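## Task

Flip the white plastic plate upside down so it ends up lying flat on the mat. It may touch only the table (mat included) and the arms' moving parts, and it must not stick out past the mat's edge; either breach fails the task.

## Robot and tools

Robot: two UR-type arms. left_arm carries a left hand and right_arm a right hand (mirror images). Each hand has 16 motors: index, middle and ring fingers with four hinges each, plus a thumb with four. Bases in the scene frame: left_arm at (-0.006, +0.338, +0.033) m, right_arm at (-0.017, -0.435, +0.033) m. A camera stand sits behind the arms.

Scene frame: origin at table-top height, midway between the arms; +z up, +x out over the table, +y toward left_arm. Image left/right does not match arm names. Hand point axes (right hand): +z along straight fingers toward the tips, +y out of the palm face, +x across the palm away from the thumb (on the left hand +x points toward the thumb). The palm face is at y = -0.062 m; straight fingertips reach about 0.12 m past the hand point. A rigid mast sticks out near the wrist on the palm side and can strike things.

Row layout (48 numbers, all in [-1, 1], both arms always present): left dx, dy, dz, rx, ry, rz; left hand 16 motors; left current_limit, speed; then the same 24 for the right arm. Motor order: index_mcp, index_abd, index_pip, index_dip, middle_mcp, middle_abd, middle_pip, middle_dip, ring_mcp, ring_abd, ring_pip, ring_dip, thumb_cmc, thumb_axl, thumb_mcp, thumb_ipl.

Pose numbers are an offset, not a pose: they are measured from the arm's Hand target at the start of the action (or move), along scene-frame axes, with rotation about the Hand target's position. Scale: 1.0 = 0.6 m for dx, dy, dz and 180 degrees for rx, ry, rz, which form one rotation vector. Sending six zeros re-requests the current Hand target. The controller caps commanded orientation at 32 degrees from the measured one per step.

Hand numbers are absolute hinge goals, scaled linearly between each hinge's two stops; a value of 0 is a real goal. Straight positions: _mcp -0.75, _abd 0.00, _pip -0.58, _dip -0.70, thumb_cmc -0.71, thumb_axl -0.68, thumb_mcp -0.23, thumb_ipl -0.17. Raising the value bends fingers toward the palm. To leave a hand alone, resend its hand_goal, hand_current_limit and hand_speed. current_limit maps -1..+1 onto 0..550 mA, speed sets a hinge rate of (speed+1)/2 times 8.5 rad/s. At start these are +0.4 and -0.6; they persist until changed.

Tools:
- execute_actions(actions, cameras): actions is a list of actions, each a list of up to 15 rows, one row per 1/30 s step; a short action repeats its last row to fill 15 steps. Every row counts from the action's starting Hand target. Images are returned only for an empty list or when cameras are named (["all"] for all).
- move(target, speed, blend, stop_force, zero, blocking, cameras): straight-line path toward one 48-number row, or a list of up to 15 rows, all offsets from the same starting Hand targets. speed 0.002 to 3.6 m/s (default 0.25; rotation capped at twice that in rad/s), one value or one per target. blend in metres rounds corners (0 means stop at each). stop_force 3 to 120 N ends an arm's path when its wrist senses that much push; leave it out when backing off a contact, and do not rely on it while the hand turns. zero (default true) re-zeroes the sensor before the move. blocking=false returns after about 0.5 s and cannot be combined with stop_force. Moves cap at 10 s and do not avoid obstacles.
- wait(seconds 0 to 10), stop() to brake a running move, zoom_image(camera, region [x0, y0, x1, y1] in pixels, max 504 square), zero_wrist_force(arm), read_manual(section), finished_scene(scene 1 to 3).
Cameras: cam_head_left, cam_head_right, cam_high, cam_left_wrist, cam_right_wrist, each 504x504.

Results: Hand target (last commanded pose, base for next offsets), end_effector_position in m, end_effector_quat_wxyz, velocities, joint positions and torques, Wrist force and torque in the hand's own axes plus a peak line, and per motor hand_goal, hand_measured, hand_current_ma, hand_state (moving, goal, blocked, overload). A move adds a move: line such as done, off_target, moving, held or fault, plus limits=paced or limits=held. The hand often rests short of its Hand target; send the remaining gap as an offset.

Avoid: net outside force near 150 N or torque at joint limits (wrist joints 25.7 N m), which freezes the arm for 10 s; pressing a target past a firm contact; hand motors at 495 mA or more for 5 s (overload, 10 s off); arms or hands pushing on each other; paths passing close to an arm's own base; motors over 70 °C (MOTOR HOT) or 85 °C (arm braked 30 to 60 s). After a HAND FAULT line, later motion calls in that same reply are skipped. Do not drop, fling or slam pieces, release moving pieces, or let anything leave the table. Pieces may get a brief random shove. Scene 1 is practice.

Each tool is called after ">>>" as a command line: name --argument value for each argument, lists and objects as JSON in quotes; but a table of rows of numbers goes row by row, as --pt "numbers of a row", without its own name.

## Session

>>> execute_actions --actions '[]'

>>> zoom_image --camera "cam_high" --region '[100, 150, 450, 500]'

Scene clock: 0.00 s.
left_arm: end_effector_position=(+0.3330, -0.0357, +0.1571) hand_goal=(-0.754, +0.000, -0.576, -0.696, -0.754, +0.000, -0.576, -0.696, -0.754, +0.000, -0.576, -0.696, -0.714, -0.678, -0.226, -0.168) hand_measured=(-0.754, +0.000, -0.576, -0.696, -0.754, +0.000, -0.576, -0.696, -0.754, +0.000, -0.576, -0.696, -0.714, -0.678, -0.226, -0.168) hand_current_ma=(+0, +0, +0, +0, +0, +0, +0, +0, +0, +0, +0, +0, +0, +0, +0, +0) hand_state=(goal, goal, goal, goal, goal, goal, goal, goal, goal, goal, goal, goal, goal, goal, goal, goal) hand_current_limit=0.40 hand_speed=-0.60 end_effector_quat_wxyz=(+0.210, +0.781, -0.540, +0.233) | right_arm: end_effector_position=(+0.2255, -0.3973, +0.2696) hand_goal=(-0.754, +0.000, -0.576, -0.696, -0.754, +0.000, -0.576, -0.696, -0.754, +0.000, -0.576, -0.696, -0.714, -0.678, -0.226, -0.168) hand_measured=(-0.754, +0.000, -0.576, -0.696, -0.754, +0.000, -0.576, -0.696, -0.754, +0.000, -0.576, -0.696, -0.714, -0.678, -0.226, -0.168) hand_current_ma=(+0, +0, +0, +0, +0, +0, +0, +0, +0, +0, +0, +0, +0, +0, +0, +0) hand_state=(goal, goal, goal, goal, goal, goal, goal, goal, goal, goal, goal, goal, goal, goal, goal, goal) hand_current_limit=0.40 hand_speed=-0.60 end_effector_quat_wxyz=(+0.492, +0.830, +0.013, +0.262)
Joint positions: left_arm=[2.954 -1.763 -2.325 -0.347 0.988 -3.745] | right_arm=[0.616 -1.676 2.571 -2.303 -2.748 2.221]
Joint velocities: within noise
Joint torques (N m): no reading
Motor temperatures (°C): left_arm=[29 34 32 39 40 37] | right_arm=[30 37 29 35 36 37]
Wrist force (N): no reading
Wrist torque (N m): no reading
Wrist force, peak (N): no reading
Hand target: left_arm +0.3330, -0.0357, +0.1571; +0.210, +0.781, -0.540, +0.233 | right_arm +0.2255, -0.3973, +0.2696; +0.492, +0.830, +0.013, +0.262

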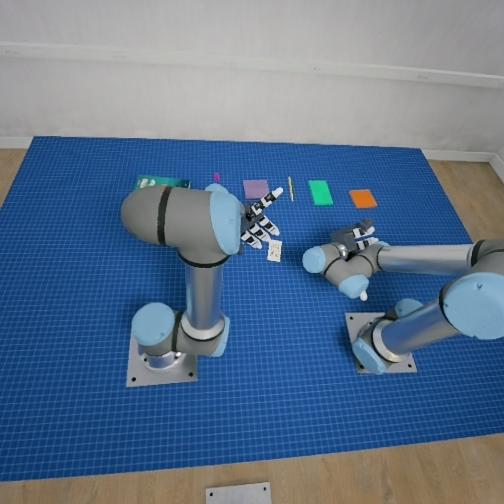

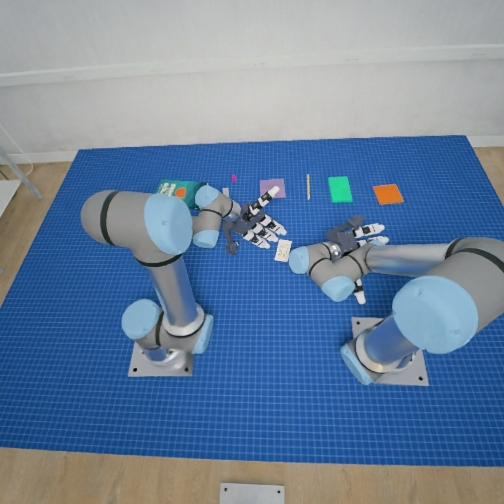

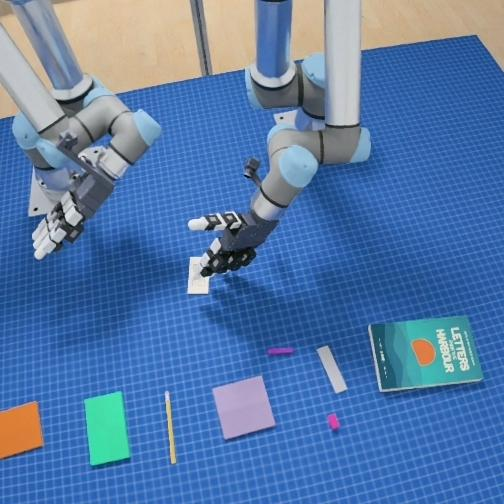

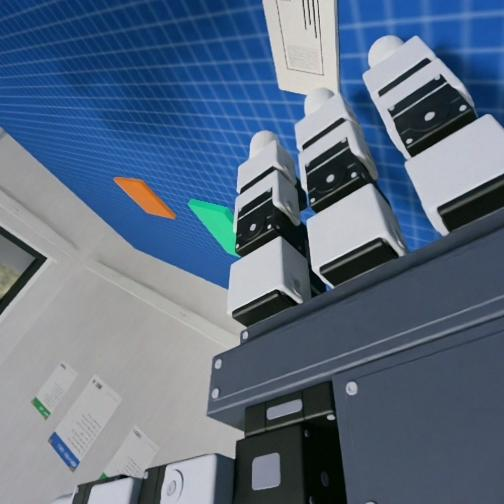

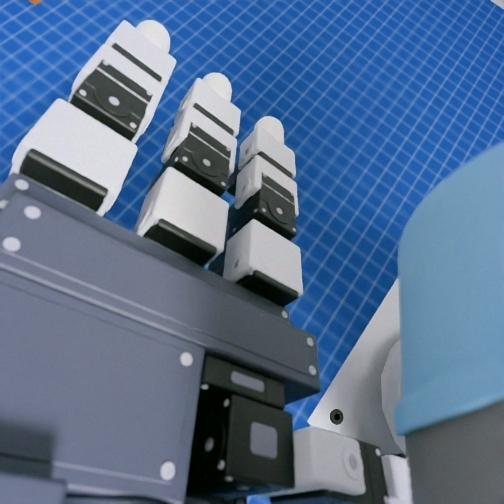

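Scaled by 1.440 from the camera's 504x504 image, which has a finer 720x720 frame.

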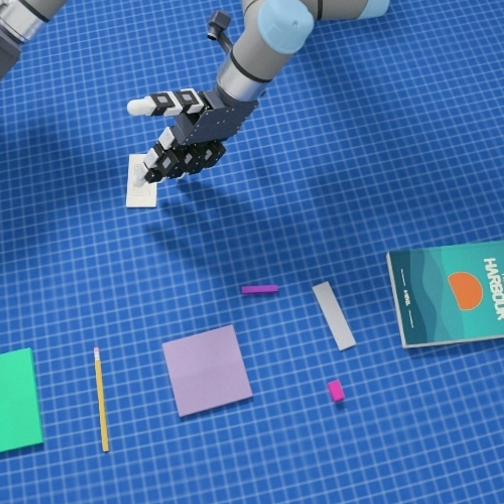

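>>> move --pt "0 0 0.25 0 0 0 -0.754 0 -0.576 -0.696 -0.754 0 -0.576 -0.696 -0.754 0 -0.576 -0.696 -0.714 -0.678 -0.226 -0.168 0.4 -0.6 0 0 0 0 0 0 -0.754 0 -0.576 -0.696 -0.754 0 -0.576 -0.696 -0.754 0 -0.576 -0.696 -0.714 -0.678 -0.226 -0.168 0.4 -0.6" --pt "0.179 0.2308 0.25 0 0 0.1111 -0.754 0 -0.576 -0.696 -0.754 0 -0.576 -0.696 -0.754 0 -0.576 -0.696 -0.714 -0.678 -0.226 -0.168 0.4 -0.6 0 0 0 0 0 0 -0.754 0 -0.576 -0.696 -0.754 0 -0.576 -0.696 -0.754 0 -0.576 -0.696 -0.714 -0.678 -0.226 -0.168 0.4 -0.6" --pt "0.2683 0.509 0.25 0 0 0.2222 -0.754 0 -0.576 -0.696 -0.754 0 -0.576 -0.696 -0.754 0 -0.576 -0.696 -0.714 -0.678 -0.226 -0.168 0.4 -0.6 0 0 0 0 0 0 -0.754 0 -0.576 -0.696 -0.754 0 -0.576 -0.696 -0.754 0 -0.576 -0.696 -0.714 -0.678 -0.226 -0.168 0.4 -0.6" --pt "0.2135 0.9408 0.25 0 0 0.3889 -0.754 0 -0.576 -0.696 -0.754 0 -0.576 -0.696 -0.754 0 -0.576 -0.696 -0.714 -0.678 -0.226 -0.168 0.4 -0.6 0 0 0 0 0 0 -0.754 0 -0.576 -0.696 -0.754 0 -0.576 -0.696 -0.754 0 -0.576 -0.696 -0.714 -0.678 -0.226 -0.168 0.4 -0.6" --speed 0.35 --blend '[0.03,0.05,0.05,0]' --cameras '["cam_head_left","cam_head_right","cam_high"]'

>>> zoom_image --camera "cam_high" --region '[150, 220, 270, 340]'

>>> zoom_image --camera "cam_head_right" --region '[250, 210, 330, 290]'

>>> zoom_image --camera "cam_head_left" --region '[240, 210, 320, 290]'

Scene clock: 24.13 s.
left_arm: end_effector_position=(+0.4611, +0.5285, +0.3071) hand_goal=(-0.754, +0.000, -0.576, -0.696, -0.754, +0.000, -0.576, -0.696, -0.754, +0.000, -0.576, -0.696, -0.714, -0.678, -0.226, -0.168) hand_measured=(-0.754, +0.000, -0.576, -0.696, -0.754, +0.000, -0.576, -0.696, -0.754, +0.000, -0.576, -0.696, -0.714, -0.678, -0.224, -0.168) hand_current_ma=(+1, +0, -1, +0, +1, +0, -1, +0, +1, +0, -1, +0, +0, +1, +4, +1) hand_state=(goal, goal, goal, goal, goal, goal, goal, goal, goal, goal, goal, goal, goal, goal, goal, goal) hand_current_limit=0.40 hand_speed=-0.60 end_effector_quat_wxyz=(+0.038, +0.950, +0.005, +0.311) | right_arm: end_effector_position=(+0.2255, -0.3973, +0.2696) hand_goal=(-0.754, +0.000, -0.576, -0.696, -0.754, +0.000, -0.576, -0.696, -0.754, +0.000, -0.576, -0.696, -0.714, -0.678, -0.226, -0.168) hand_measured=(-0.760, +0.000, -0.576, -0.696, -0.760, +0.000, -0.576, -0.696, -0.760, +0.000, -0.576, -0.696, -0.718, -0.678, -0.226, -0.168) hand_current_ma=(-5, +0, +0, +0, -4, +0, +0, +0, -5, +0, +0, +0, -4, +0, +0, +0) hand_state=(goal, goal, goal, goal, goal, goal, goal, goal, goal, goal, goal, goal, goal, goal, goal, goal) hand_current_limit=0.40 hand_speed=-0.60 end_effector_quat_wxyz=(+0.492, +0.830, +0.013, +0.262)
Joint positions: left_arm=[4.177 -1.473 -2.128 -0.835 0.988 -3.743] | right_arm=[0.616 -1.676 2.571 -2.303 -2.748 2.221]
Joint torques (N m): left_arm=[10.34 11.24 36.61 4.15 0.78 -2.57] | right_arm=[-2.13 -9.2 -16.51 -2.29 -1.83 -0.03]
Wrist force (N): left_arm=[0.3 0.7 -0.5] | right_arm=[0.0 -0.1 0.1]
Wrist torque (N m): left_arm=[0.11 -0.05 0.09] | right_arm=[-0.01 0.00 0.00]
Wrist force, peak (N): left_arm=[1.9 1.9 -1.0] | right_arm=[-0.2 -0.1 0.3]
Hand target: left_arm +0.4611, +0.5288, +0.3071; +0.038, +0.950, +0.005, +0.311 | right_arm +0.2255, -0.3973, +0.2696; +0.492, +0.830, +0.013, +0.262
Off the commanded pose: left_arm 0.000 m, 0 deg | right_arm 0.000 m, 0 deg.
move: done
Images, in order (width x height): cam_head_left 504x504, cam_head_right 504x504, cam_high 504x504.

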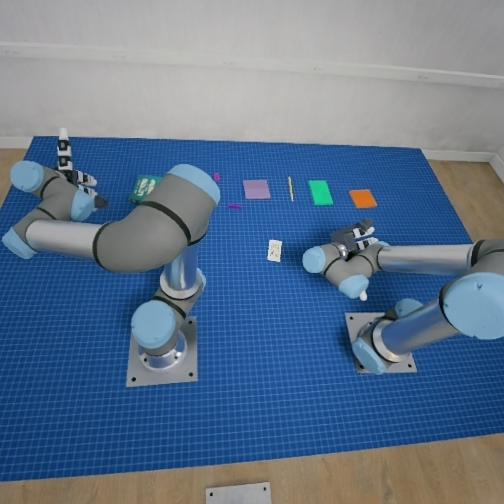

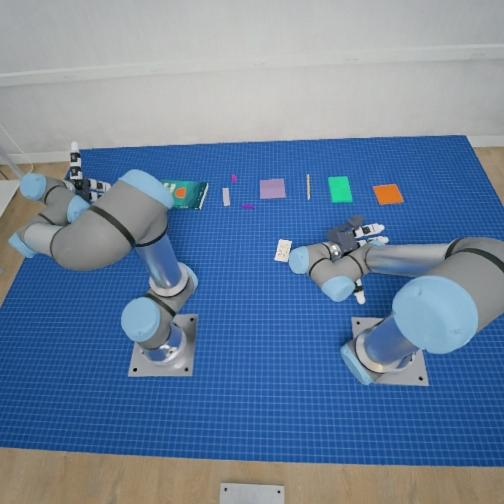

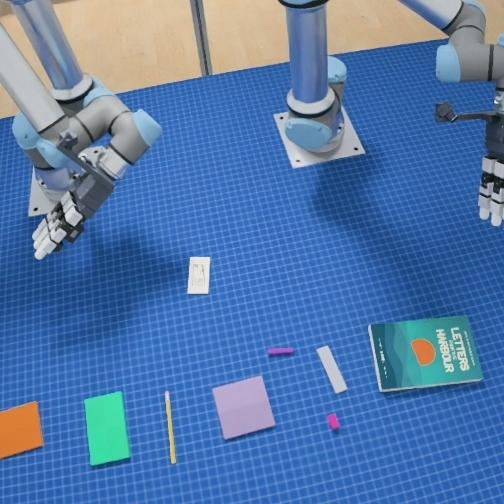

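Scaled by 4.200 from the camera's 504x504 image, which has a finer 720x720 frame.

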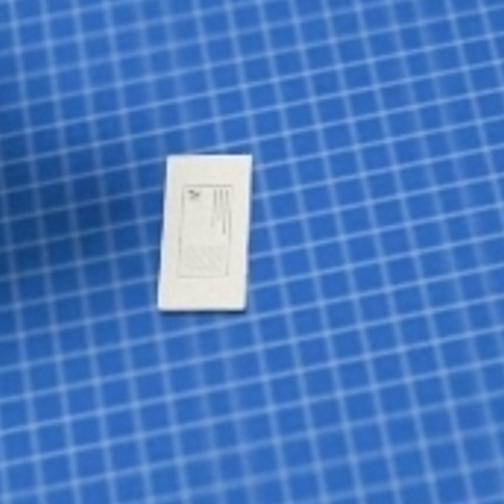

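Scaled by 6.300 from the camera's 504x504 image, which has a finer 720x720 frame.

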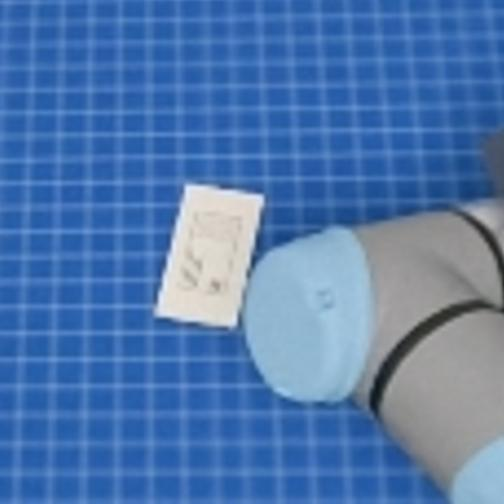

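Scaled by 6.300 from the camera's 504x504 image, which has a finer 720x720 frame.

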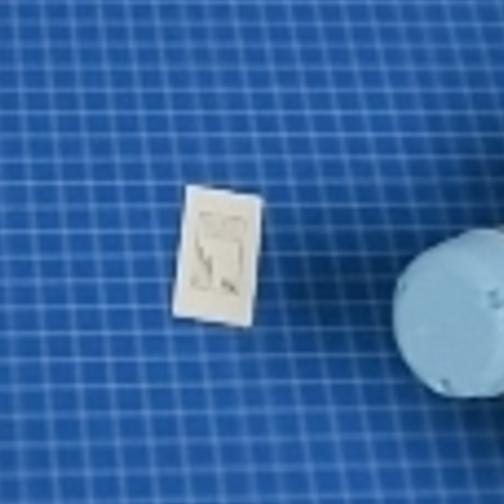

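>>> zoom_image --camera "cam_high" --region '[180, 250, 220, 300]'

>>> zoom_image --camera "cam_head_right" --region '[268, 232, 298, 268]'

>>> zoom_image --camera "cam_head_left" --region '[260, 232, 290, 268]'

Scaled by 10.080 from the camera's 504x504 image, which has a finer 720x720 frame.

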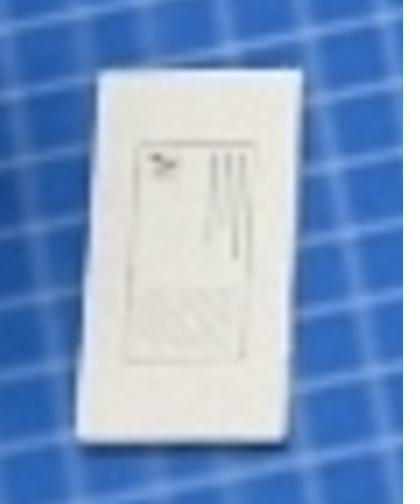

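Scaled by 14.000 from the camera's 504x504 image, which has a finer 720x720 frame.

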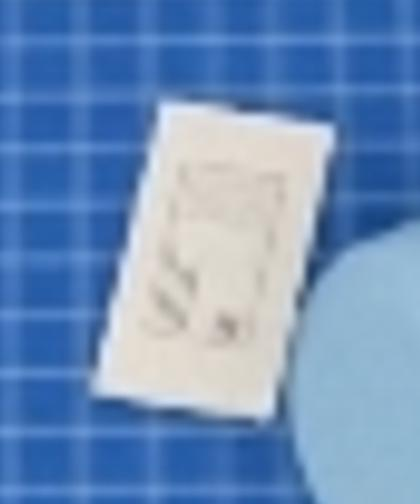

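Scaled by 14.000 from the camera's 504x504 image, which has a finer 720x720 frame.

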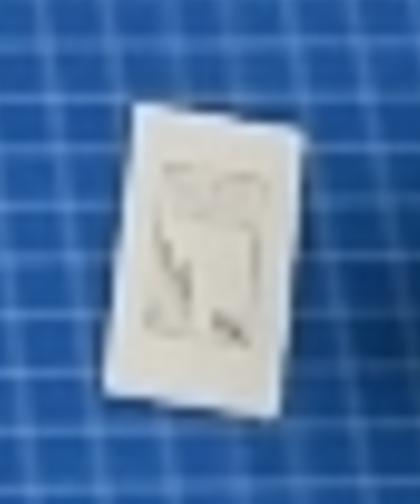

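>>> move --pt "0 0 0 0 0 0 -0.754 0 -0.576 -0.696 -0.754 0 -0.576 -0.696 -0.754 0 -0.576 -0.696 -0.714 -0.678 -0.226 -0.168 0.4 -0.6 0.174 0.2455 0.1 0.372 0.056 0.048 0.2055 0 -0.0949 -0.4058 0.2055 0 -0.0949 -0.4058 -0.754 0 -0.576 -0.696 -0.714 -0.678 -0.226 -0.168 0.7 -0.6" --pt "0 0 0 0 0 0 -0.754 0 -0.576 -0.696 -0.754 0 -0.576 -0.696 -0.754 0 -0.576 -0.696 -0.714 -0.678 -0.226 -0.168 0.4 -0.6 0.2993 0.6617 -0.15 0.7434 0.1122 0.0955 0.2055 0 -0.0949 -0.4058 0.2055 0 -0.0949 -0.4058 -0.754 0 -0.576 -0.696 -0.714 -0.678 -0.226 -0.168 0.7 -0.6" --speed 0.4 --blend '[0.05,0]' --cameras '["cam_head_left","cam_head_right","cam_high"]'

>>> zoom_image --camera "cam_high" --region '[150, 220, 270, 340]'

Scene clock: 82.87 s.
left_arm: end_effector_position=(+0.4611, +0.5288, +0.3071) hand_goal=(-0.754, +0.000, -0.576, -0.696, -0.754, +0.000, -0.576, -0.696, -0.754, +0.000, -0.576, -0.696, -0.714, -0.678, -0.226, -0.168) hand_measured=(-0.754, +0.000, -0.576, -0.696, -0.754, +0.000, -0.576, -0.696, -0.754, +0.000, -0.576, -0.696, -0.714, -0.678, -0.224, -0.168) hand_current_ma=(+1, +0, -1, +0, +1, +0, -1, +0, +1, +0, -1, +0, +0, +1, +4, +1) hand_state=(goal, goal, goal, goal, goal, goal, goal, goal, goal, goal, goal, goal, goal, goal, goal, goal) hand_current_limit=0.40 hand_speed=-0.60 end_effector_quat_wxyz=(+0.038, +0.950, +0.005, +0.311) | right_arm: end_effector_position=(+0.4050, -0.0003, +0.1796) hand_goal=(+0.206, +0.000, -0.094, -0.406, +0.206, +0.000, -0.094, -0.406, -0.754, +0.000, -0.576, -0.696, -0.714, -0.678, -0.226, -0.168) hand_measured=(+0.204, +0.000, -0.098, -0.410, +0.204, +0.000, -0.098, -0.408, -0.746, +0.000, -0.576, -0.696, -0.708, -0.678, -0.224, -0.168) hand_current_ma=(-1, +0, -3, -2, -1, +0, -3, -1, +8, +0, +0, +0, +5, +0, +1, +0) hand_state=(goal, goal, goal, goal, goal, goal, goal, goal, goal, goal, goal, goal, goal, goal, goal, goal) hand_current_limit=0.70 hand_speed=-0.60 end_effector_quat_wxyz=(-0.606, +0.791, -0.069, +0.052)
Joint positions: left_arm=[4.177 -1.474 -2.128 -0.835 0.988 -3.743] | right_arm=[0.278 -1.1 2.124 -3.563 -0.48 2.595]
Joint torques (N m): left_arm=[11.09 9.74 35.75 4.07 0.33 -2.59] | right_arm=[-0.95 -20.23 -25.22 -3.91 -1.66 1.91]
Wrist force (N): left_arm=[0.2 0.5 -0.7] | right_arm=[1.0 1.7 0.4]
Wrist torque (N m): left_arm=[0.09 -0.04 0.10] | right_arm=[-0.19 -0.08 0.22]
Wrist force, peak (N): left_arm=[0.4 0.8 -0.7] | right_arm=[1.2 2.0 0.8]
Hand target: left_arm +0.4611, +0.5288, +0.3071; +0.038, +0.950, +0.005, +0.311 | right_arm +0.4051, -0.0003, +0.1796; -0.606, +0.791, -0.069, +0.052
Off the commanded pose: left_arm 0.000 m, 0 deg | right_arm 0.000 m, 0 deg.
move: done
Images, in order (width x height): cam_head_left 504x504, cam_head_right 504x504, cam_high 504x504.

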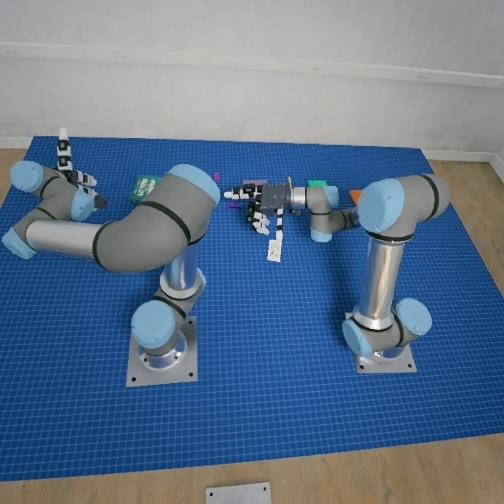

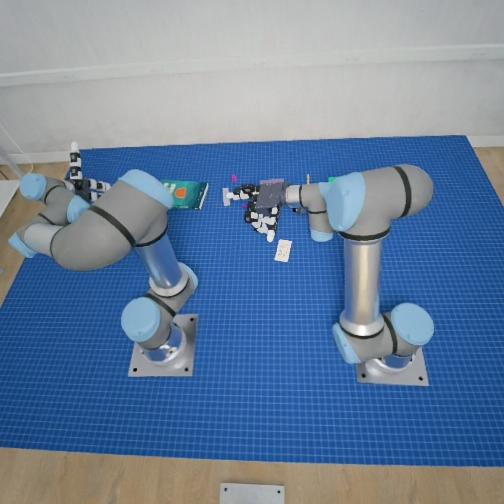

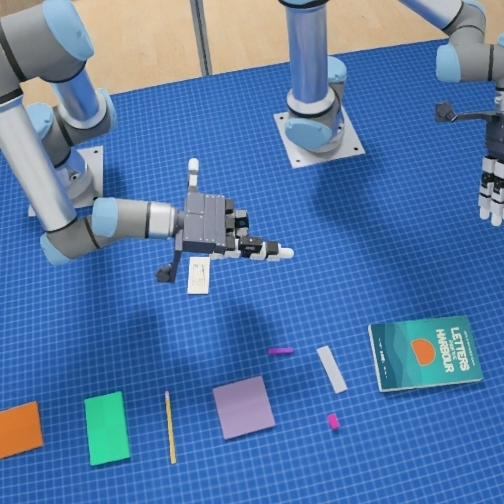

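Scaled by 4.200 from the camera's 504x504 image, which has a finer 720x720 frame.

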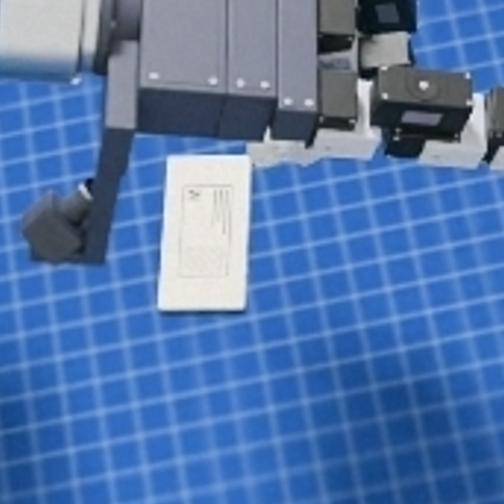

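>>> move --target '[0,0,0,0,0,0,-0.754,0,-0.576,-0.696,-0.754,0,-0.576,-0.696,-0.754,0,-0.576,-0.696,-0.714,-0.678,-0.226,-0.168,0.4,-0.6, 0,0,-0.208,0,0,0,0.2055,0,-0.0949,-0.4058,0.2055,0,-0.0949,-0.4058,-0.754,0,-0.576,-0.696,-0.714,-0.678,-0.226,-0.168,0.7,-0.6]' --speed 0.15 --stop_force 8 --cameras '["cam_head_left","cam_head_right","cam_high"]'

>>> zoom_image --camera "cam_high" --region '[150, 220, 270, 340]'

>>> zoom_image --camera "cam_head_right" --region '[240, 200, 310, 270]'

>>> zoom_image --camera "cam_head_left" --region '[240, 200, 310, 270]'

Scene clock: 91.50 s.
left_arm: end_effector_position=(+0.4611, +0.5288, +0.3071) hand_goal=(-0.754, +0.000, -0.576, -0.696, -0.754, +0.000, -0.576, -0.696, -0.754, +0.000, -0.576, -0.696, -0.714, -0.678, -0.226, -0.168) hand_measured=(-0.754, +0.000, -0.576, -0.696, -0.754, +0.000, -0.576, -0.696, -0.754, +0.000, -0.576, -0.696, -0.714, -0.678, -0.224, -0.168) hand_current_ma=(+1, +0, -1, +0, +1, +0, -1, +0, +1, +0, -1, +0, +0, +1, +4, +1) hand_state=(goal, goal, goal, goal, goal, goal, goal, goal, goal, goal, goal, goal, goal, goal, goal, goal) hand_current_limit=0.40 hand_speed=-0.60 end_effector_quat_wxyz=(+0.038, +0.950, +0.005, +0.311) | right_arm: end_effector_position=(+0.4051, -0.0003, +0.0548) hand_goal=(+0.206, +0.000, -0.094, -0.406, +0.206, +0.000, -0.094, -0.406, -0.754, +0.000, -0.576, -0.696, -0.714, -0.678, -0.226, -0.168) hand_measured=(+0.204, +0.000, -0.098, -0.410, +0.204, +0.000, -0.098, -0.408, -0.746, +0.000, -0.576, -0.696, -0.708, -0.678, -0.224, -0.168) hand_current_ma=(-1, +0, -3, -2, -1, +0, -3, -1, +9, +0, +0, +0, +6, +0, +1, +0) hand_state=(goal, goal, goal, goal, goal, goal, goal, goal, goal, goal, goal, goal, goal, goal, goal, goal) hand_current_limit=0.70 hand_speed=-0.60 end_effector_quat_wxyz=(-0.606, +0.791, -0.069, +0.052)
Joint positions: left_arm=[4.177 -1.474 -2.128 -0.835 0.988 -3.743] | right_arm=[0.278 -0.782 2.108 -3.866 -0.48 2.595]
Joint torques (N m): left_arm=[10.27 10.27 34.78 4.11 0.27 -2.47] | right_arm=[11.97 -24.39 -19.12 -3.95 -1.5 2.05]
Wrist force (N): left_arm=[0.3 0.6 -0.6] | right_arm=[0.8 1.5 0.4]
Wrist torque (N m): left_arm=[0.08 -0.06 0.11] | right_arm=[-0.22 -0.04 0.20]
Wrist force, peak (N): left_arm=[0.6 0.8 -0.7] | right_arm=[0.3 2.4 0.6]
Hand target: left_arm +0.4611, +0.5288, +0.3071; +0.038, +0.950, +0.005, +0.311 | right_arm +0.4051, -0.0003, +0.0548; -0.606, +0.791, -0.069, +0.052
Off the commanded pose: left_arm 0.000 m, 0 deg | right_arm 0.000 m, 0 deg.
move: done
Images, in order (width x height): cam_head_left 504x504, cam_head_right 504x504, cam_high 504x504.

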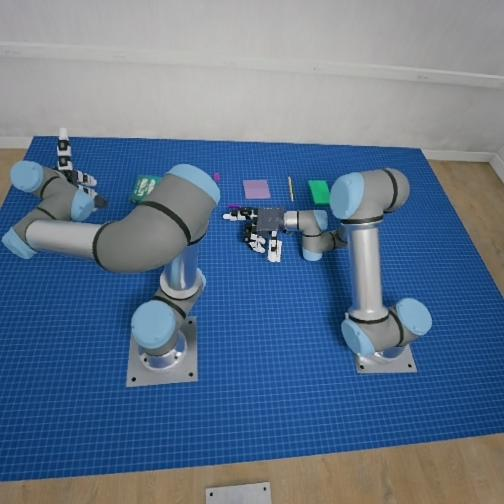

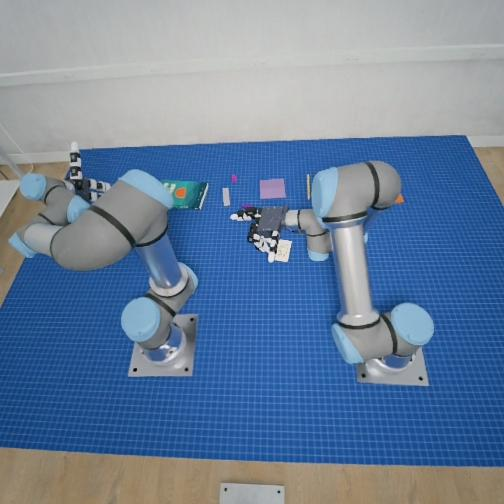

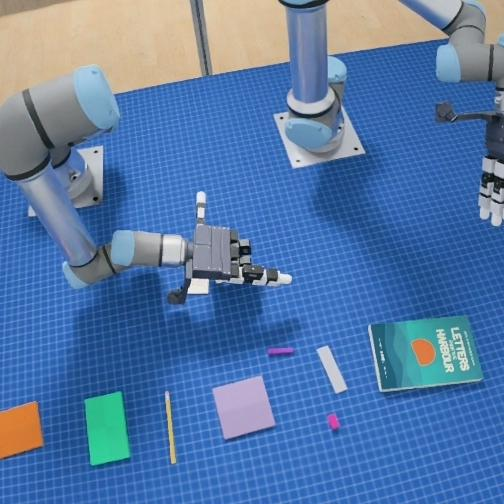

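Scaled by 4.200 from the camera's 504x504 image, which has a finer 720x720 frame.

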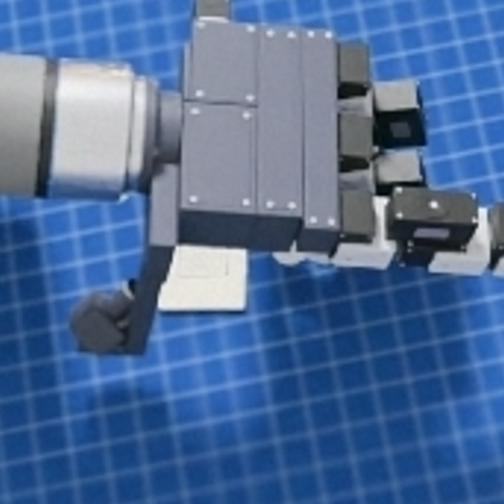

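Scaled by 7.200 from the camera's 504x504 image, which has a finer 720x720 frame.

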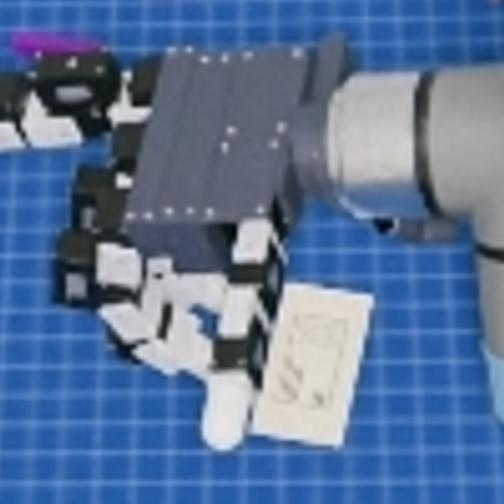

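Scaled by 7.200 from the camera's 504x504 image, which has a finer 720x720 frame.

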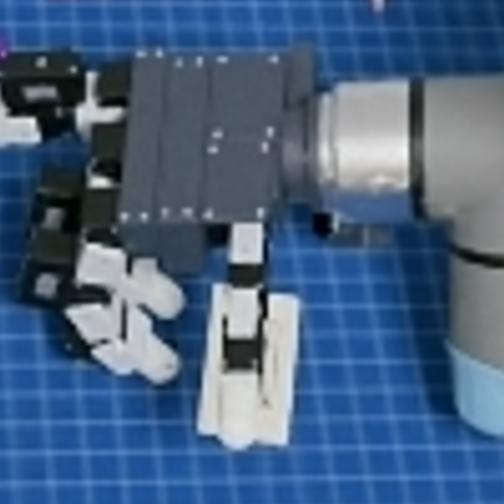

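>>> move --target '[0,0,0,0,0,0,-0.754,0,-0.576,-0.696,-0.754,0,-0.576,-0.696,-0.754,0,-0.576,-0.696,-0.714,-0.678,-0.226,-0.168,0.4,-0.6, -0.0133,0,-0.025,0,0,0,0.2055,0,-0.0949,-0.4058,0.2055,0,-0.0949,-0.4058,-0.754,0,-0.576,-0.696,-0.714,-0.678,-0.226,-0.168,0.7,-0.6]' --speed 0.02 --stop_force 3 --cameras '["cam_head_left","cam_head_right","cam_high"]'

>>> zoom_image --camera "cam_head_left" --region '[240, 220, 300, 280]'

>>> zoom_image --camera "cam_head_right" --region '[250, 220, 310, 280]'

Scene clock: 101.00 s.
left_arm: end_effector_position=(+0.4611, +0.5288, +0.3071) hand_goal=(-0.754, +0.000, -0.576, -0.696, -0.754, +0.000, -0.576, -0.696, -0.754, +0.000, -0.576, -0.696, -0.714, -0.678, -0.226, -0.168) hand_measured=(-0.754, +0.000, -0.576, -0.696, -0.754, +0.000, -0.576, -0.696, -0.754, +0.000, -0.576, -0.696, -0.714, -0.678, -0.224, -0.168) hand_current_ma=(+1, +0, -1, +0, +1, +0, -1, +0, +1, +0, -1, +0, +0, +1, +4, +1) hand_state=(goal, goal, goal, goal, goal, goal, goal, goal, goal, goal, goal, goal, goal, goal, goal, goal) hand_current_limit=0.40 hand_speed=-0.60 end_effector_quat_wxyz=(+0.038, +0.950, +0.005, +0.311) | right_arm: end_effector_position=(+0.3984, -0.0003, +0.0423) hand_goal=(+0.206, +0.000, -0.094, -0.406, +0.206, +0.000, -0.094, -0.406, -0.754, +0.000, -0.576, -0.696, -0.714, -0.678, -0.226, -0.168) hand_measured=(+0.204, +0.004, -0.092, -0.404, +0.200, +0.004, -0.092, -0.404, -0.746, +0.000, -0.576, -0.696, -0.706, -0.678, -0.224, -0.168) hand_current_ma=(-1, +2, +0, +1, -5, +2, +1, +1, +9, +0, +0, +0, +6, +0, +1, +0) hand_state=(goal, goal, goal, goal, goal, goal, goal, goal, goal, goal, goal, goal, goal, goal, goal, goal) hand_current_limit=0.70 hand_speed=-0.60 end_effector_quat_wxyz=(-0.606, +0.791, -0.069, +0.052)
Joint positions: left_arm=[4.177 -1.474 -2.128 -0.835 0.988 -3.743] | right_arm=[0.281 -0.752 2.116 -3.908 -0.482 2.599]
Joint torques (N m): left_arm=[9.73 10.32 35.16 4.1 0.1 -2.29] | right_arm=[-14.35 -45.71 -18.51 0.01 2.89 -1.95]
Wrist force (N): left_arm=[0.3 0.6 -0.6] | right_arm=[0.7 0.9 0.1]
Wrist torque (N m): left_arm=[0.10 -0.05 0.10] | right_arm=[-0.24 -0.05 0.20]
Wrist force, peak (N): left_arm=[0.4 0.5 -1.0] | right_arm=[1.7 -8.7 1.7]
Hand target: left_arm +0.4611, +0.5288, +0.3071; +0.038, +0.950, +0.005, +0.311 | right_arm +0.3984, -0.0003, +0.0423; -0.606, +0.791, -0.069, +0.052 (not the last commanded pose)
Off the commanded pose: left_arm 0.000 m, 0 deg | right_arm 0.003 m, 0 deg.
move: contact (right_arm)
Images, in order (width x height): cam_head_left 504x504, cam_head_right 504x504, cam_high 504x504.

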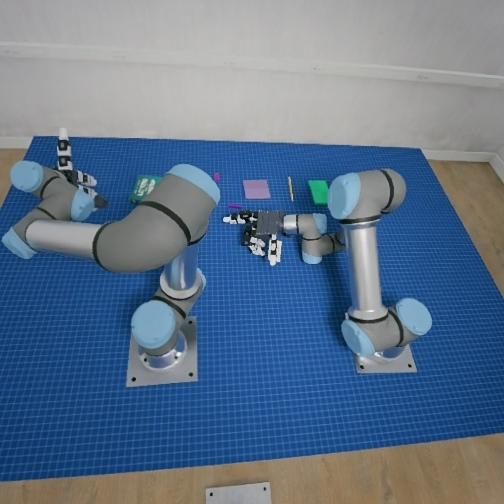

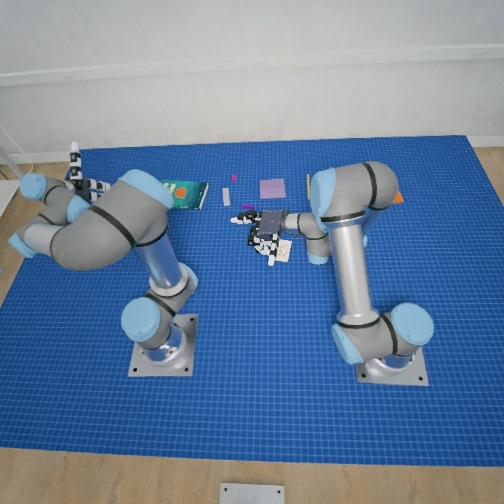

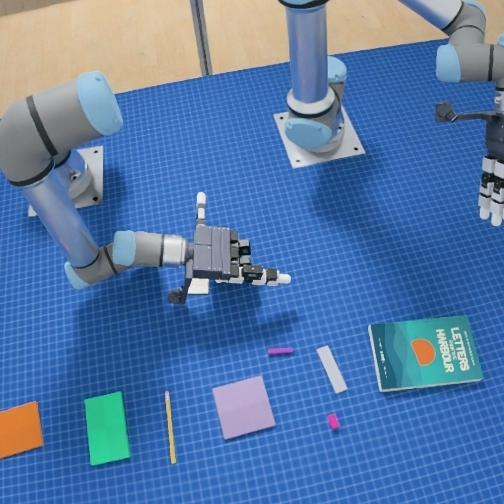

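Scaled by 8.400 from the camera's 504x504 image, which has a finer 720x720 frame.

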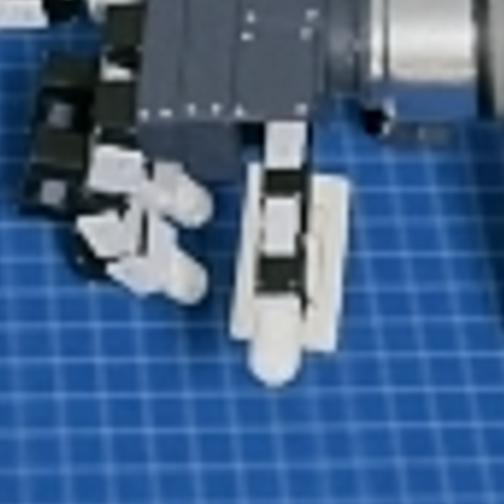

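Scaled by 8.400 from the camera's 504x504 image, which has a finer 720x720 frame.

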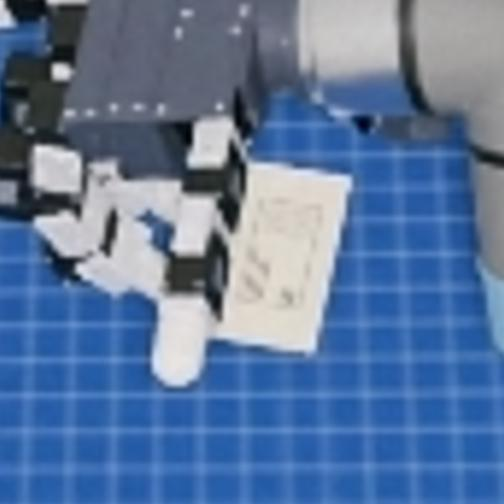

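>>> move --pt "0 0 0 0 0 0 -0.754 0 -0.576 -0.696 -0.754 0 -0.576 -0.696 -0.754 0 -0.576 -0.696 -0.714 -0.678 -0.226 -0.168 0.4 -0.6 0 0 0.0012 0 0 0 0.2055 0 -0.0949 -0.4058 0.2055 0 -0.0949 -0.4058 -0.754 0 -0.576 -0.696 -0.714 -0.678 -0.226 -0.168 0.7 -0.6" --pt "0 0 0 0 0 0 -0.754 0 -0.576 -0.696 -0.754 0 -0.576 -0.696 -0.754 0 -0.576 -0.696 -0.714 -0.678 -0.226 -0.168 0.4 -0.6 -0.0028 -0.0197 0.0012 0 0 0 0.2055 0 -0.0949 -0.4058 0.2055 0 -0.0949 -0.4058 -0.754 0 -0.576 -0.696 -0.714 -0.678 -0.226 -0.168 0.7 -0.6" --pt "0 0 0 0 0 0 -0.754 0 -0.576 -0.696 -0.754 0 -0.576 -0.696 -0.754 0 -0.576 -0.696 -0.714 -0.678 -0.226 -0.168 0.4 -0.6 -0.0287 -0.1628 0.0012 0 0 0.0139 0.2055 0 -0.0949 -0.4058 0.2055 0 -0.0949 -0.4058 -0.754 0 -0.576 -0.696 -0.714 -0.678 -0.226 -0.168 0.7 -0.6" --speed 0.04 --blend '[0.0002,0.002,0]' --stop_force 10 --cameras '["cam_head_left","cam_head_right","cam_high"]'

>>> zoom_image --camera "cam_head_left" --region '[250, 220, 330, 300]'

>>> zoom_image --camera "cam_head_right" --region '[260, 220, 340, 300]'

Scene clock: 115.17 s.
left_arm: end_effector_position=(+0.4611, +0.5288, +0.3071) hand_goal=(-0.754, +0.000, -0.576, -0.696, -0.754, +0.000, -0.576, -0.696, -0.754, +0.000, -0.576, -0.696, -0.714, -0.678, -0.226, -0.168) hand_measured=(-0.754, +0.000, -0.576, -0.696, -0.754, +0.000, -0.576, -0.696, -0.754, +0.000, -0.576, -0.696, -0.714, -0.678, -0.224, -0.168) hand_current_ma=(+1, +0, -1, +0, +1, +0, -1, +0, +1, +0, -1, +0, +0, +1, +4, +1) hand_state=(goal, goal, goal, goal, goal, goal, goal, goal, goal, goal, goal, goal, goal, goal, goal, goal) hand_current_limit=0.40 hand_speed=-0.60 end_effector_quat_wxyz=(+0.038, +0.950, +0.005, +0.311) | right_arm: end_effector_position=(+0.3947, -0.0231, +0.0430) hand_goal=(+0.206, +0.000, -0.094, -0.406, +0.206, +0.000, -0.094, -0.406, -0.754, +0.000, -0.576, -0.696, -0.714, -0.678, -0.226, -0.168) hand_measured=(+0.176, +0.000, -0.084, -0.390, +0.180, +0.002, -0.086, -0.392, -0.744, +0.000, -0.576, -0.696, -0.706, -0.678, -0.224, -0.168) hand_current_ma=(-54, +0, +10, +21, -41, +1, +7, +15, +9, +0, +0, +0, +6, +0, +1, +0) hand_state=(blocked, goal, goal, goal, blocked, goal, goal, goal, goal, goal, goal, goal, goal, goal, goal, goal) hand_current_limit=0.70 hand_speed=-0.60 end_effector_quat_wxyz=(-0.606, +0.791, -0.067, +0.051)
Joint positions: left_arm=[4.177 -1.474 -2.128 -0.835 0.988 -3.743] | right_arm=[0.231 -0.774 2.171 -3.877 -0.438 2.528]
Joint torques (N m): left_arm=[9.68 11.23 36.12 4.04 -0.19 -2.28] | right_arm=[10.58 -22.05 -16.69 -3.45 -2.16 1.88]
Wrist force (N): left_arm=[0.2 0.8 -0.3] | right_arm=[0.8 -5.3 2.4]
Wrist torque (N m): left_arm=[0.10 -0.04 0.09] | right_arm=[-0.53 -0.05 0.19]
Wrist force, peak (N): left_arm=[0.4 0.7 -0.9] | right_arm=[0.6 -19.9 5.0]
Hand target: left_arm +0.4611, +0.5288, +0.3071; +0.038, +0.950, +0.005, +0.311 | right_arm +0.3947, -0.0231, +0.0430; -0.606, +0.791, -0.067, +0.051 (not the last commanded pose)
Off the commanded pose: left_arm 0.000 m, 0 deg | right_arm 0.076 m, 2 deg.
move: contact (right_arm); path passed 2 of 3 targets
Images, in order (width x height): cam_head_left 504x504, cam_head_right 504x504, cam_high 504x504.

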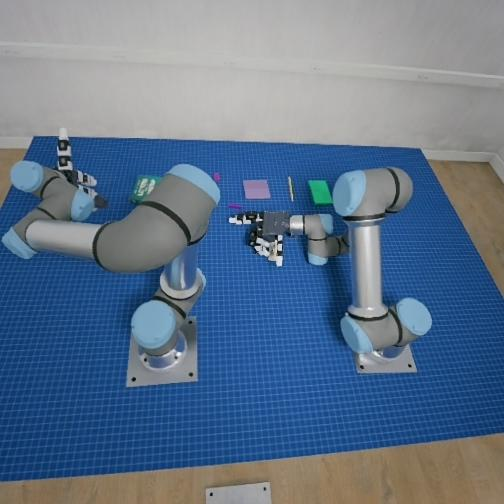

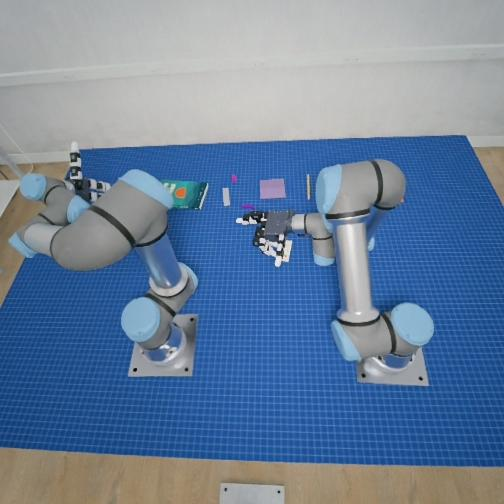

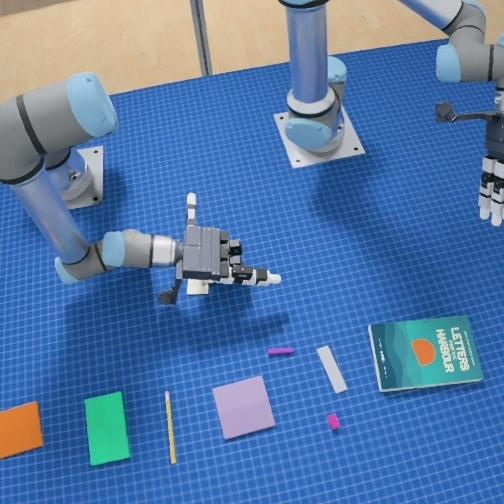

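Scaled by 6.300 from the camera's 504x504 image, which has a finer 720x720 frame.

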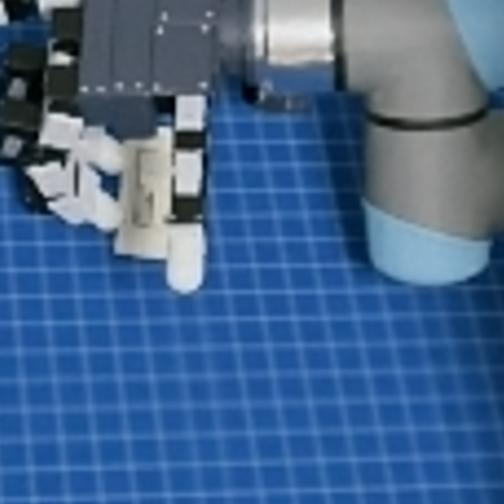

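Scaled by 6.300 from the camera's 504x504 image, which has a finer 720x720 frame.

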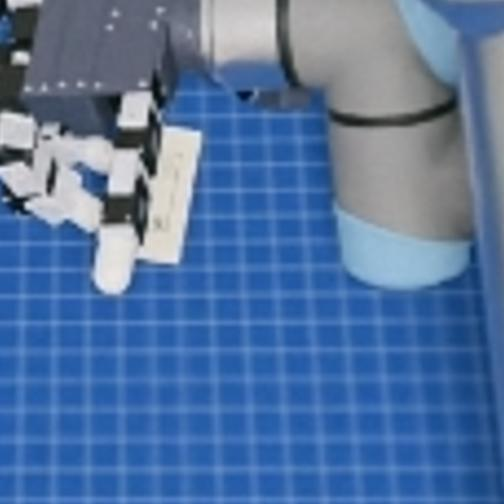

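>>> move --pt "0 0 0 0 0 0 -0.754 0 -0.576 -0.696 -0.754 0 -0.576 -0.696 -0.754 0 -0.576 -0.696 -0.714 -0.678 -0.226 -0.168 0.4 -0.6 0 0.01 0.05 0 0 0 0.2055 0 -0.0949 -0.4058 0.2055 0 -0.0949 -0.4058 -0.754 0 -0.576 -0.696 -0.714 -0.678 -0.226 -0.168 0.7 -0.6" --pt "0 0 0 0 0 0 -0.754 0 -0.576 -0.696 -0.754 0 -0.576 -0.696 -0.754 0 -0.576 -0.696 -0.714 -0.678 -0.226 -0.168 0.4 -0.6 -0.0138 -0.0795 0.05 0 0 0 -0.274 0 -0.0949 -0.4058 -0.274 0 -0.0949 -0.4058 -0.754 0 -0.576 -0.696 -0.714 -0.678 -0.226 -0.168 0.7 -0.6" --speed 0.15 --cameras '[]'

>>> move --target '[0,0,0,0,0,0,-0.754,0,-0.576,-0.696,-0.754,0,-0.576,-0.696,-0.754,0,-0.576,-0.696,-0.714,-0.678,-0.226,-0.168,0.4,-0.6, 0,0,-0.048,0,0,0,-0.274,0,-0.0949,-0.4058,-0.274,0,-0.0949,-0.4058,-0.754,0,-0.576,-0.696,-0.714,-0.678,-0.226,-0.168,0.7,-0.6]' --speed 0.02 --stop_force 3 --cameras '["cam_head_left","cam_head_right"]'

>>> zoom_image --camera "cam_head_left" --region '[240, 220, 300, 280]'

>>> zoom_image --camera "cam_head_right" --region '[250, 220, 310, 280]'

Scene clock: 138.70 s.
left_arm: end_effector_position=(+0.4611, +0.5288, +0.3071) hand_goal=(-0.754, +0.000, -0.576, -0.696, -0.754, +0.000, -0.576, -0.696, -0.754, +0.000, -0.576, -0.696, -0.714, -0.678, -0.226, -0.168) hand_measured=(-0.754, +0.000, -0.576, -0.696, -0.754, +0.000, -0.576, -0.696, -0.754, +0.000, -0.576, -0.696, -0.714, -0.678, -0.224, -0.168) hand_current_ma=(+1, +0, -1, +0, +1, +0, -1, +0, +1, +0, -1, +0, +0, +1, +4, +1) hand_state=(goal, goal, goal, goal, goal, goal, goal, goal, goal, goal, goal, goal, goal, goal, goal, goal) hand_current_limit=0.40 hand_speed=-0.60 end_effector_quat_wxyz=(+0.038, +0.950, +0.005, +0.311) | right_arm: end_effector_position=(+0.3865, -0.0708, +0.0730) hand_goal=(-0.274, +0.000, -0.094, -0.406, -0.274, +0.000, -0.094, -0.406, -0.754, +0.000, -0.576, -0.696, -0.714, -0.678, -0.226, -0.168) hand_measured=(-0.258, +0.000, -0.092, -0.404, -0.260, +0.002, -0.092, -0.404, -0.744, +0.000, -0.576, -0.696, -0.706, -0.678, -0.224, -0.168) hand_current_ma=(+20, +0, +1, +1, +18, +1, +1, +1, +9, +0, +0, +0, +6, +0, +1, +0) hand_state=(goal, goal, goal, goal, goal, goal, goal, goal, goal, goal, goal, goal, goal, goal, goal, goal) hand_current_limit=0.70 hand_speed=-0.60 end_effector_quat_wxyz=(-0.606, +0.791, -0.067, +0.051)
Joint positions: left_arm=[4.177 -1.474 -2.128 -0.835 0.988 -3.743] | right_arm=[0.121 -0.921 2.307 -3.685 -0.357 2.333]
Joint torques (N m): left_arm=[8.59 9.81 35.4 4.11 -0.31 -2.21] | right_arm=[-14.32 -40.16 5.49 -0.13 3.34 -1.93]
Wrist force (N): left_arm=[0.2 0.8 -0.4] | right_arm=[1.1 1.6 0.3]
Wrist torque (N m): left_arm=[0.10 -0.03 0.09] | right_arm=[-0.26 -0.13 0.38]
Wrist force, peak (N): left_arm=[0.2 0.7 -1.0] | right_arm=[0.8 -5.7 2.5]
Hand target: left_arm +0.4611, +0.5288, +0.3071; +0.038, +0.950, +0.005, +0.311 | right_arm +0.3865, -0.0708, +0.0730; -0.606, +0.791, -0.067, +0.051
Off the commanded pose: left_arm 0.000 m, 0 deg | right_arm 0.000 m, 0 deg.
move: done
No camera images: "cameras" was empty.

Scene clock: 141.13 s.
left_arm: end_effector_position=(+0.4611, +0.5288, +0.3071) hand_goal=(-0.754, +0.000, -0.576, -0.696, -0.754, +0.000, -0.576, -0.696, -0.754, +0.000, -0.576, -0.696, -0.714, -0.678, -0.226, -0.168) hand_measured=(-0.754, +0.000, -0.576, -0.696, -0.754, +0.000, -0.576, -0.696, -0.754, +0.000, -0.576, -0.696, -0.714, -0.678, -0.224, -0.168) hand_current_ma=(+1, +0, -1, +0, +1, +0, -1, +0, +1, +0, -1, +0, +0, +1, +4, +1) hand_state=(goal, goal, goal, goal, goal, goal, goal, goal, goal, goal, goal, goal, goal, goal, goal, goal) hand_current_limit=0.40 hand_speed=-0.60 end_effector_quat_wxyz=(+0.038, +0.950, +0.005, +0.311) | right_arm: end_effector_position=(+0.3864, -0.0709, +0.0471) hand_goal=(-0.274, +0.000, -0.094, -0.406, -0.274, +0.000, -0.094, -0.406, -0.754, +0.000, -0.576, -0.696, -0.714, -0.678, -0.226, -0.168) hand_measured=(-0.264, +0.000, -0.090, -0.404, -0.266, +0.002, -0.090, -0.404, -0.744, +0.000, -0.576, -0.696, -0.706, -0.678, -0.224, -0.168) hand_current_ma=(+11, +0, +2, +2, +8, +0, +3, +1, +10, +0, +0, +0, +6, +0, +1, +0) hand_state=(goal, goal, goal, goal, goal, goal, goal, goal, goal, goal, goal, goal, goal, goal, goal, goal) hand_current_limit=0.70 hand_speed=-0.60 end_effector_quat_wxyz=(-0.606, +0.791, -0.067, +0.051)
Joint positions: left_arm=[4.177 -1.474 -2.128 -0.835 0.988 -3.743] | right_arm=[0.121 -0.84 2.294 -3.753 -0.357 2.332]
Joint torques (N m): left_arm=[8.4 11.01 35.16 3.9 -0.41 -2.18] | right_arm=[-9.78 -41.73 6.61 -0.21 -1.21 0.15]
Wrist force (N): left_arm=[0.1 0.3 -0.6] | right_arm=[1.1 1.5 0.6]
Wrist torque (N m): left_arm=[0.06 -0.02 0.09] | right_arm=[-0.29 -0.14 0.39]
Wrist force, peak (N): left_arm=[0.1 0.9 -0.8] | right_arm=[1.1 -6.4 -2.4]
Hand target: left_arm +0.4611, +0.5288, +0.3071; +0.038, +0.950, +0.005, +0.311 | right_arm +0.3864, -0.0708, +0.0471; -0.606, +0.791, -0.067, +0.051 (not the last commanded pose)
Off the commanded pose: left_arm 0.000 m, 0 deg | right_arm 0.003 m, 0 deg.
move: contact (right_arm)
Images, in order (width x height): cam_head_left 504x504, cam_head_right 504x504.

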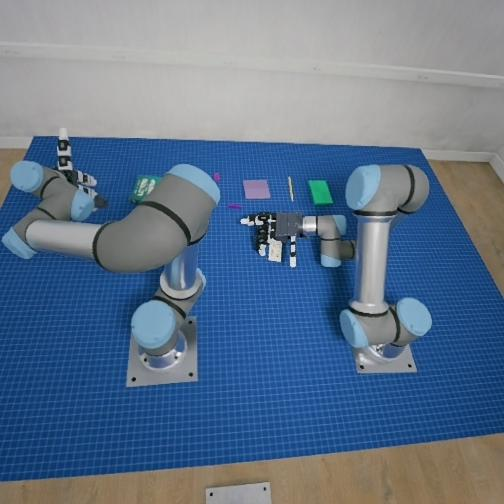

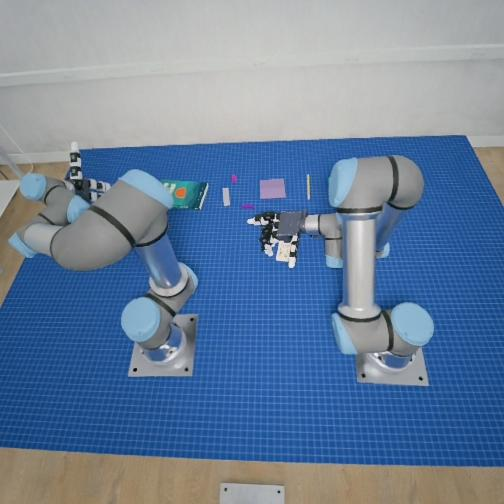

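Scaled by 8.400 from the camera's 504x504 image, which has a finer 720x720 frame.

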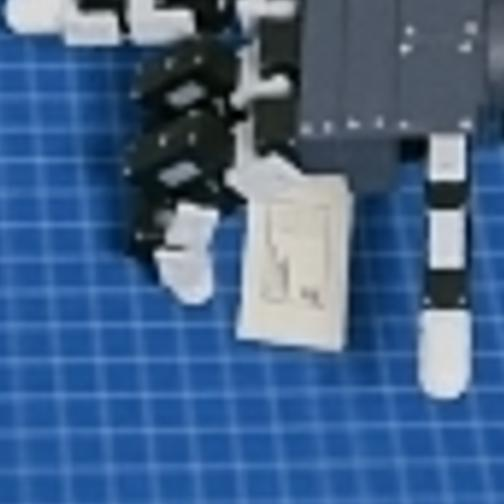

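Scaled by 8.400 from the camera's 504x504 image, which has a finer 720x720 frame.

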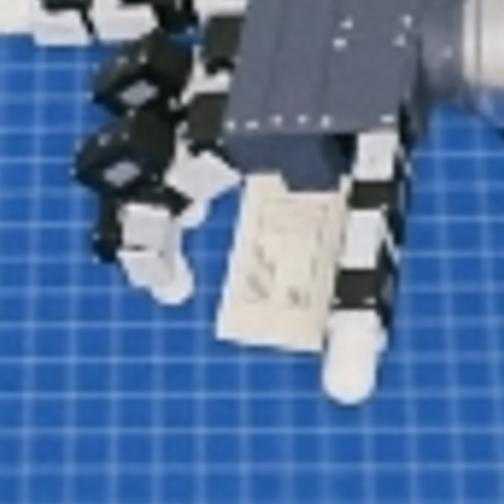

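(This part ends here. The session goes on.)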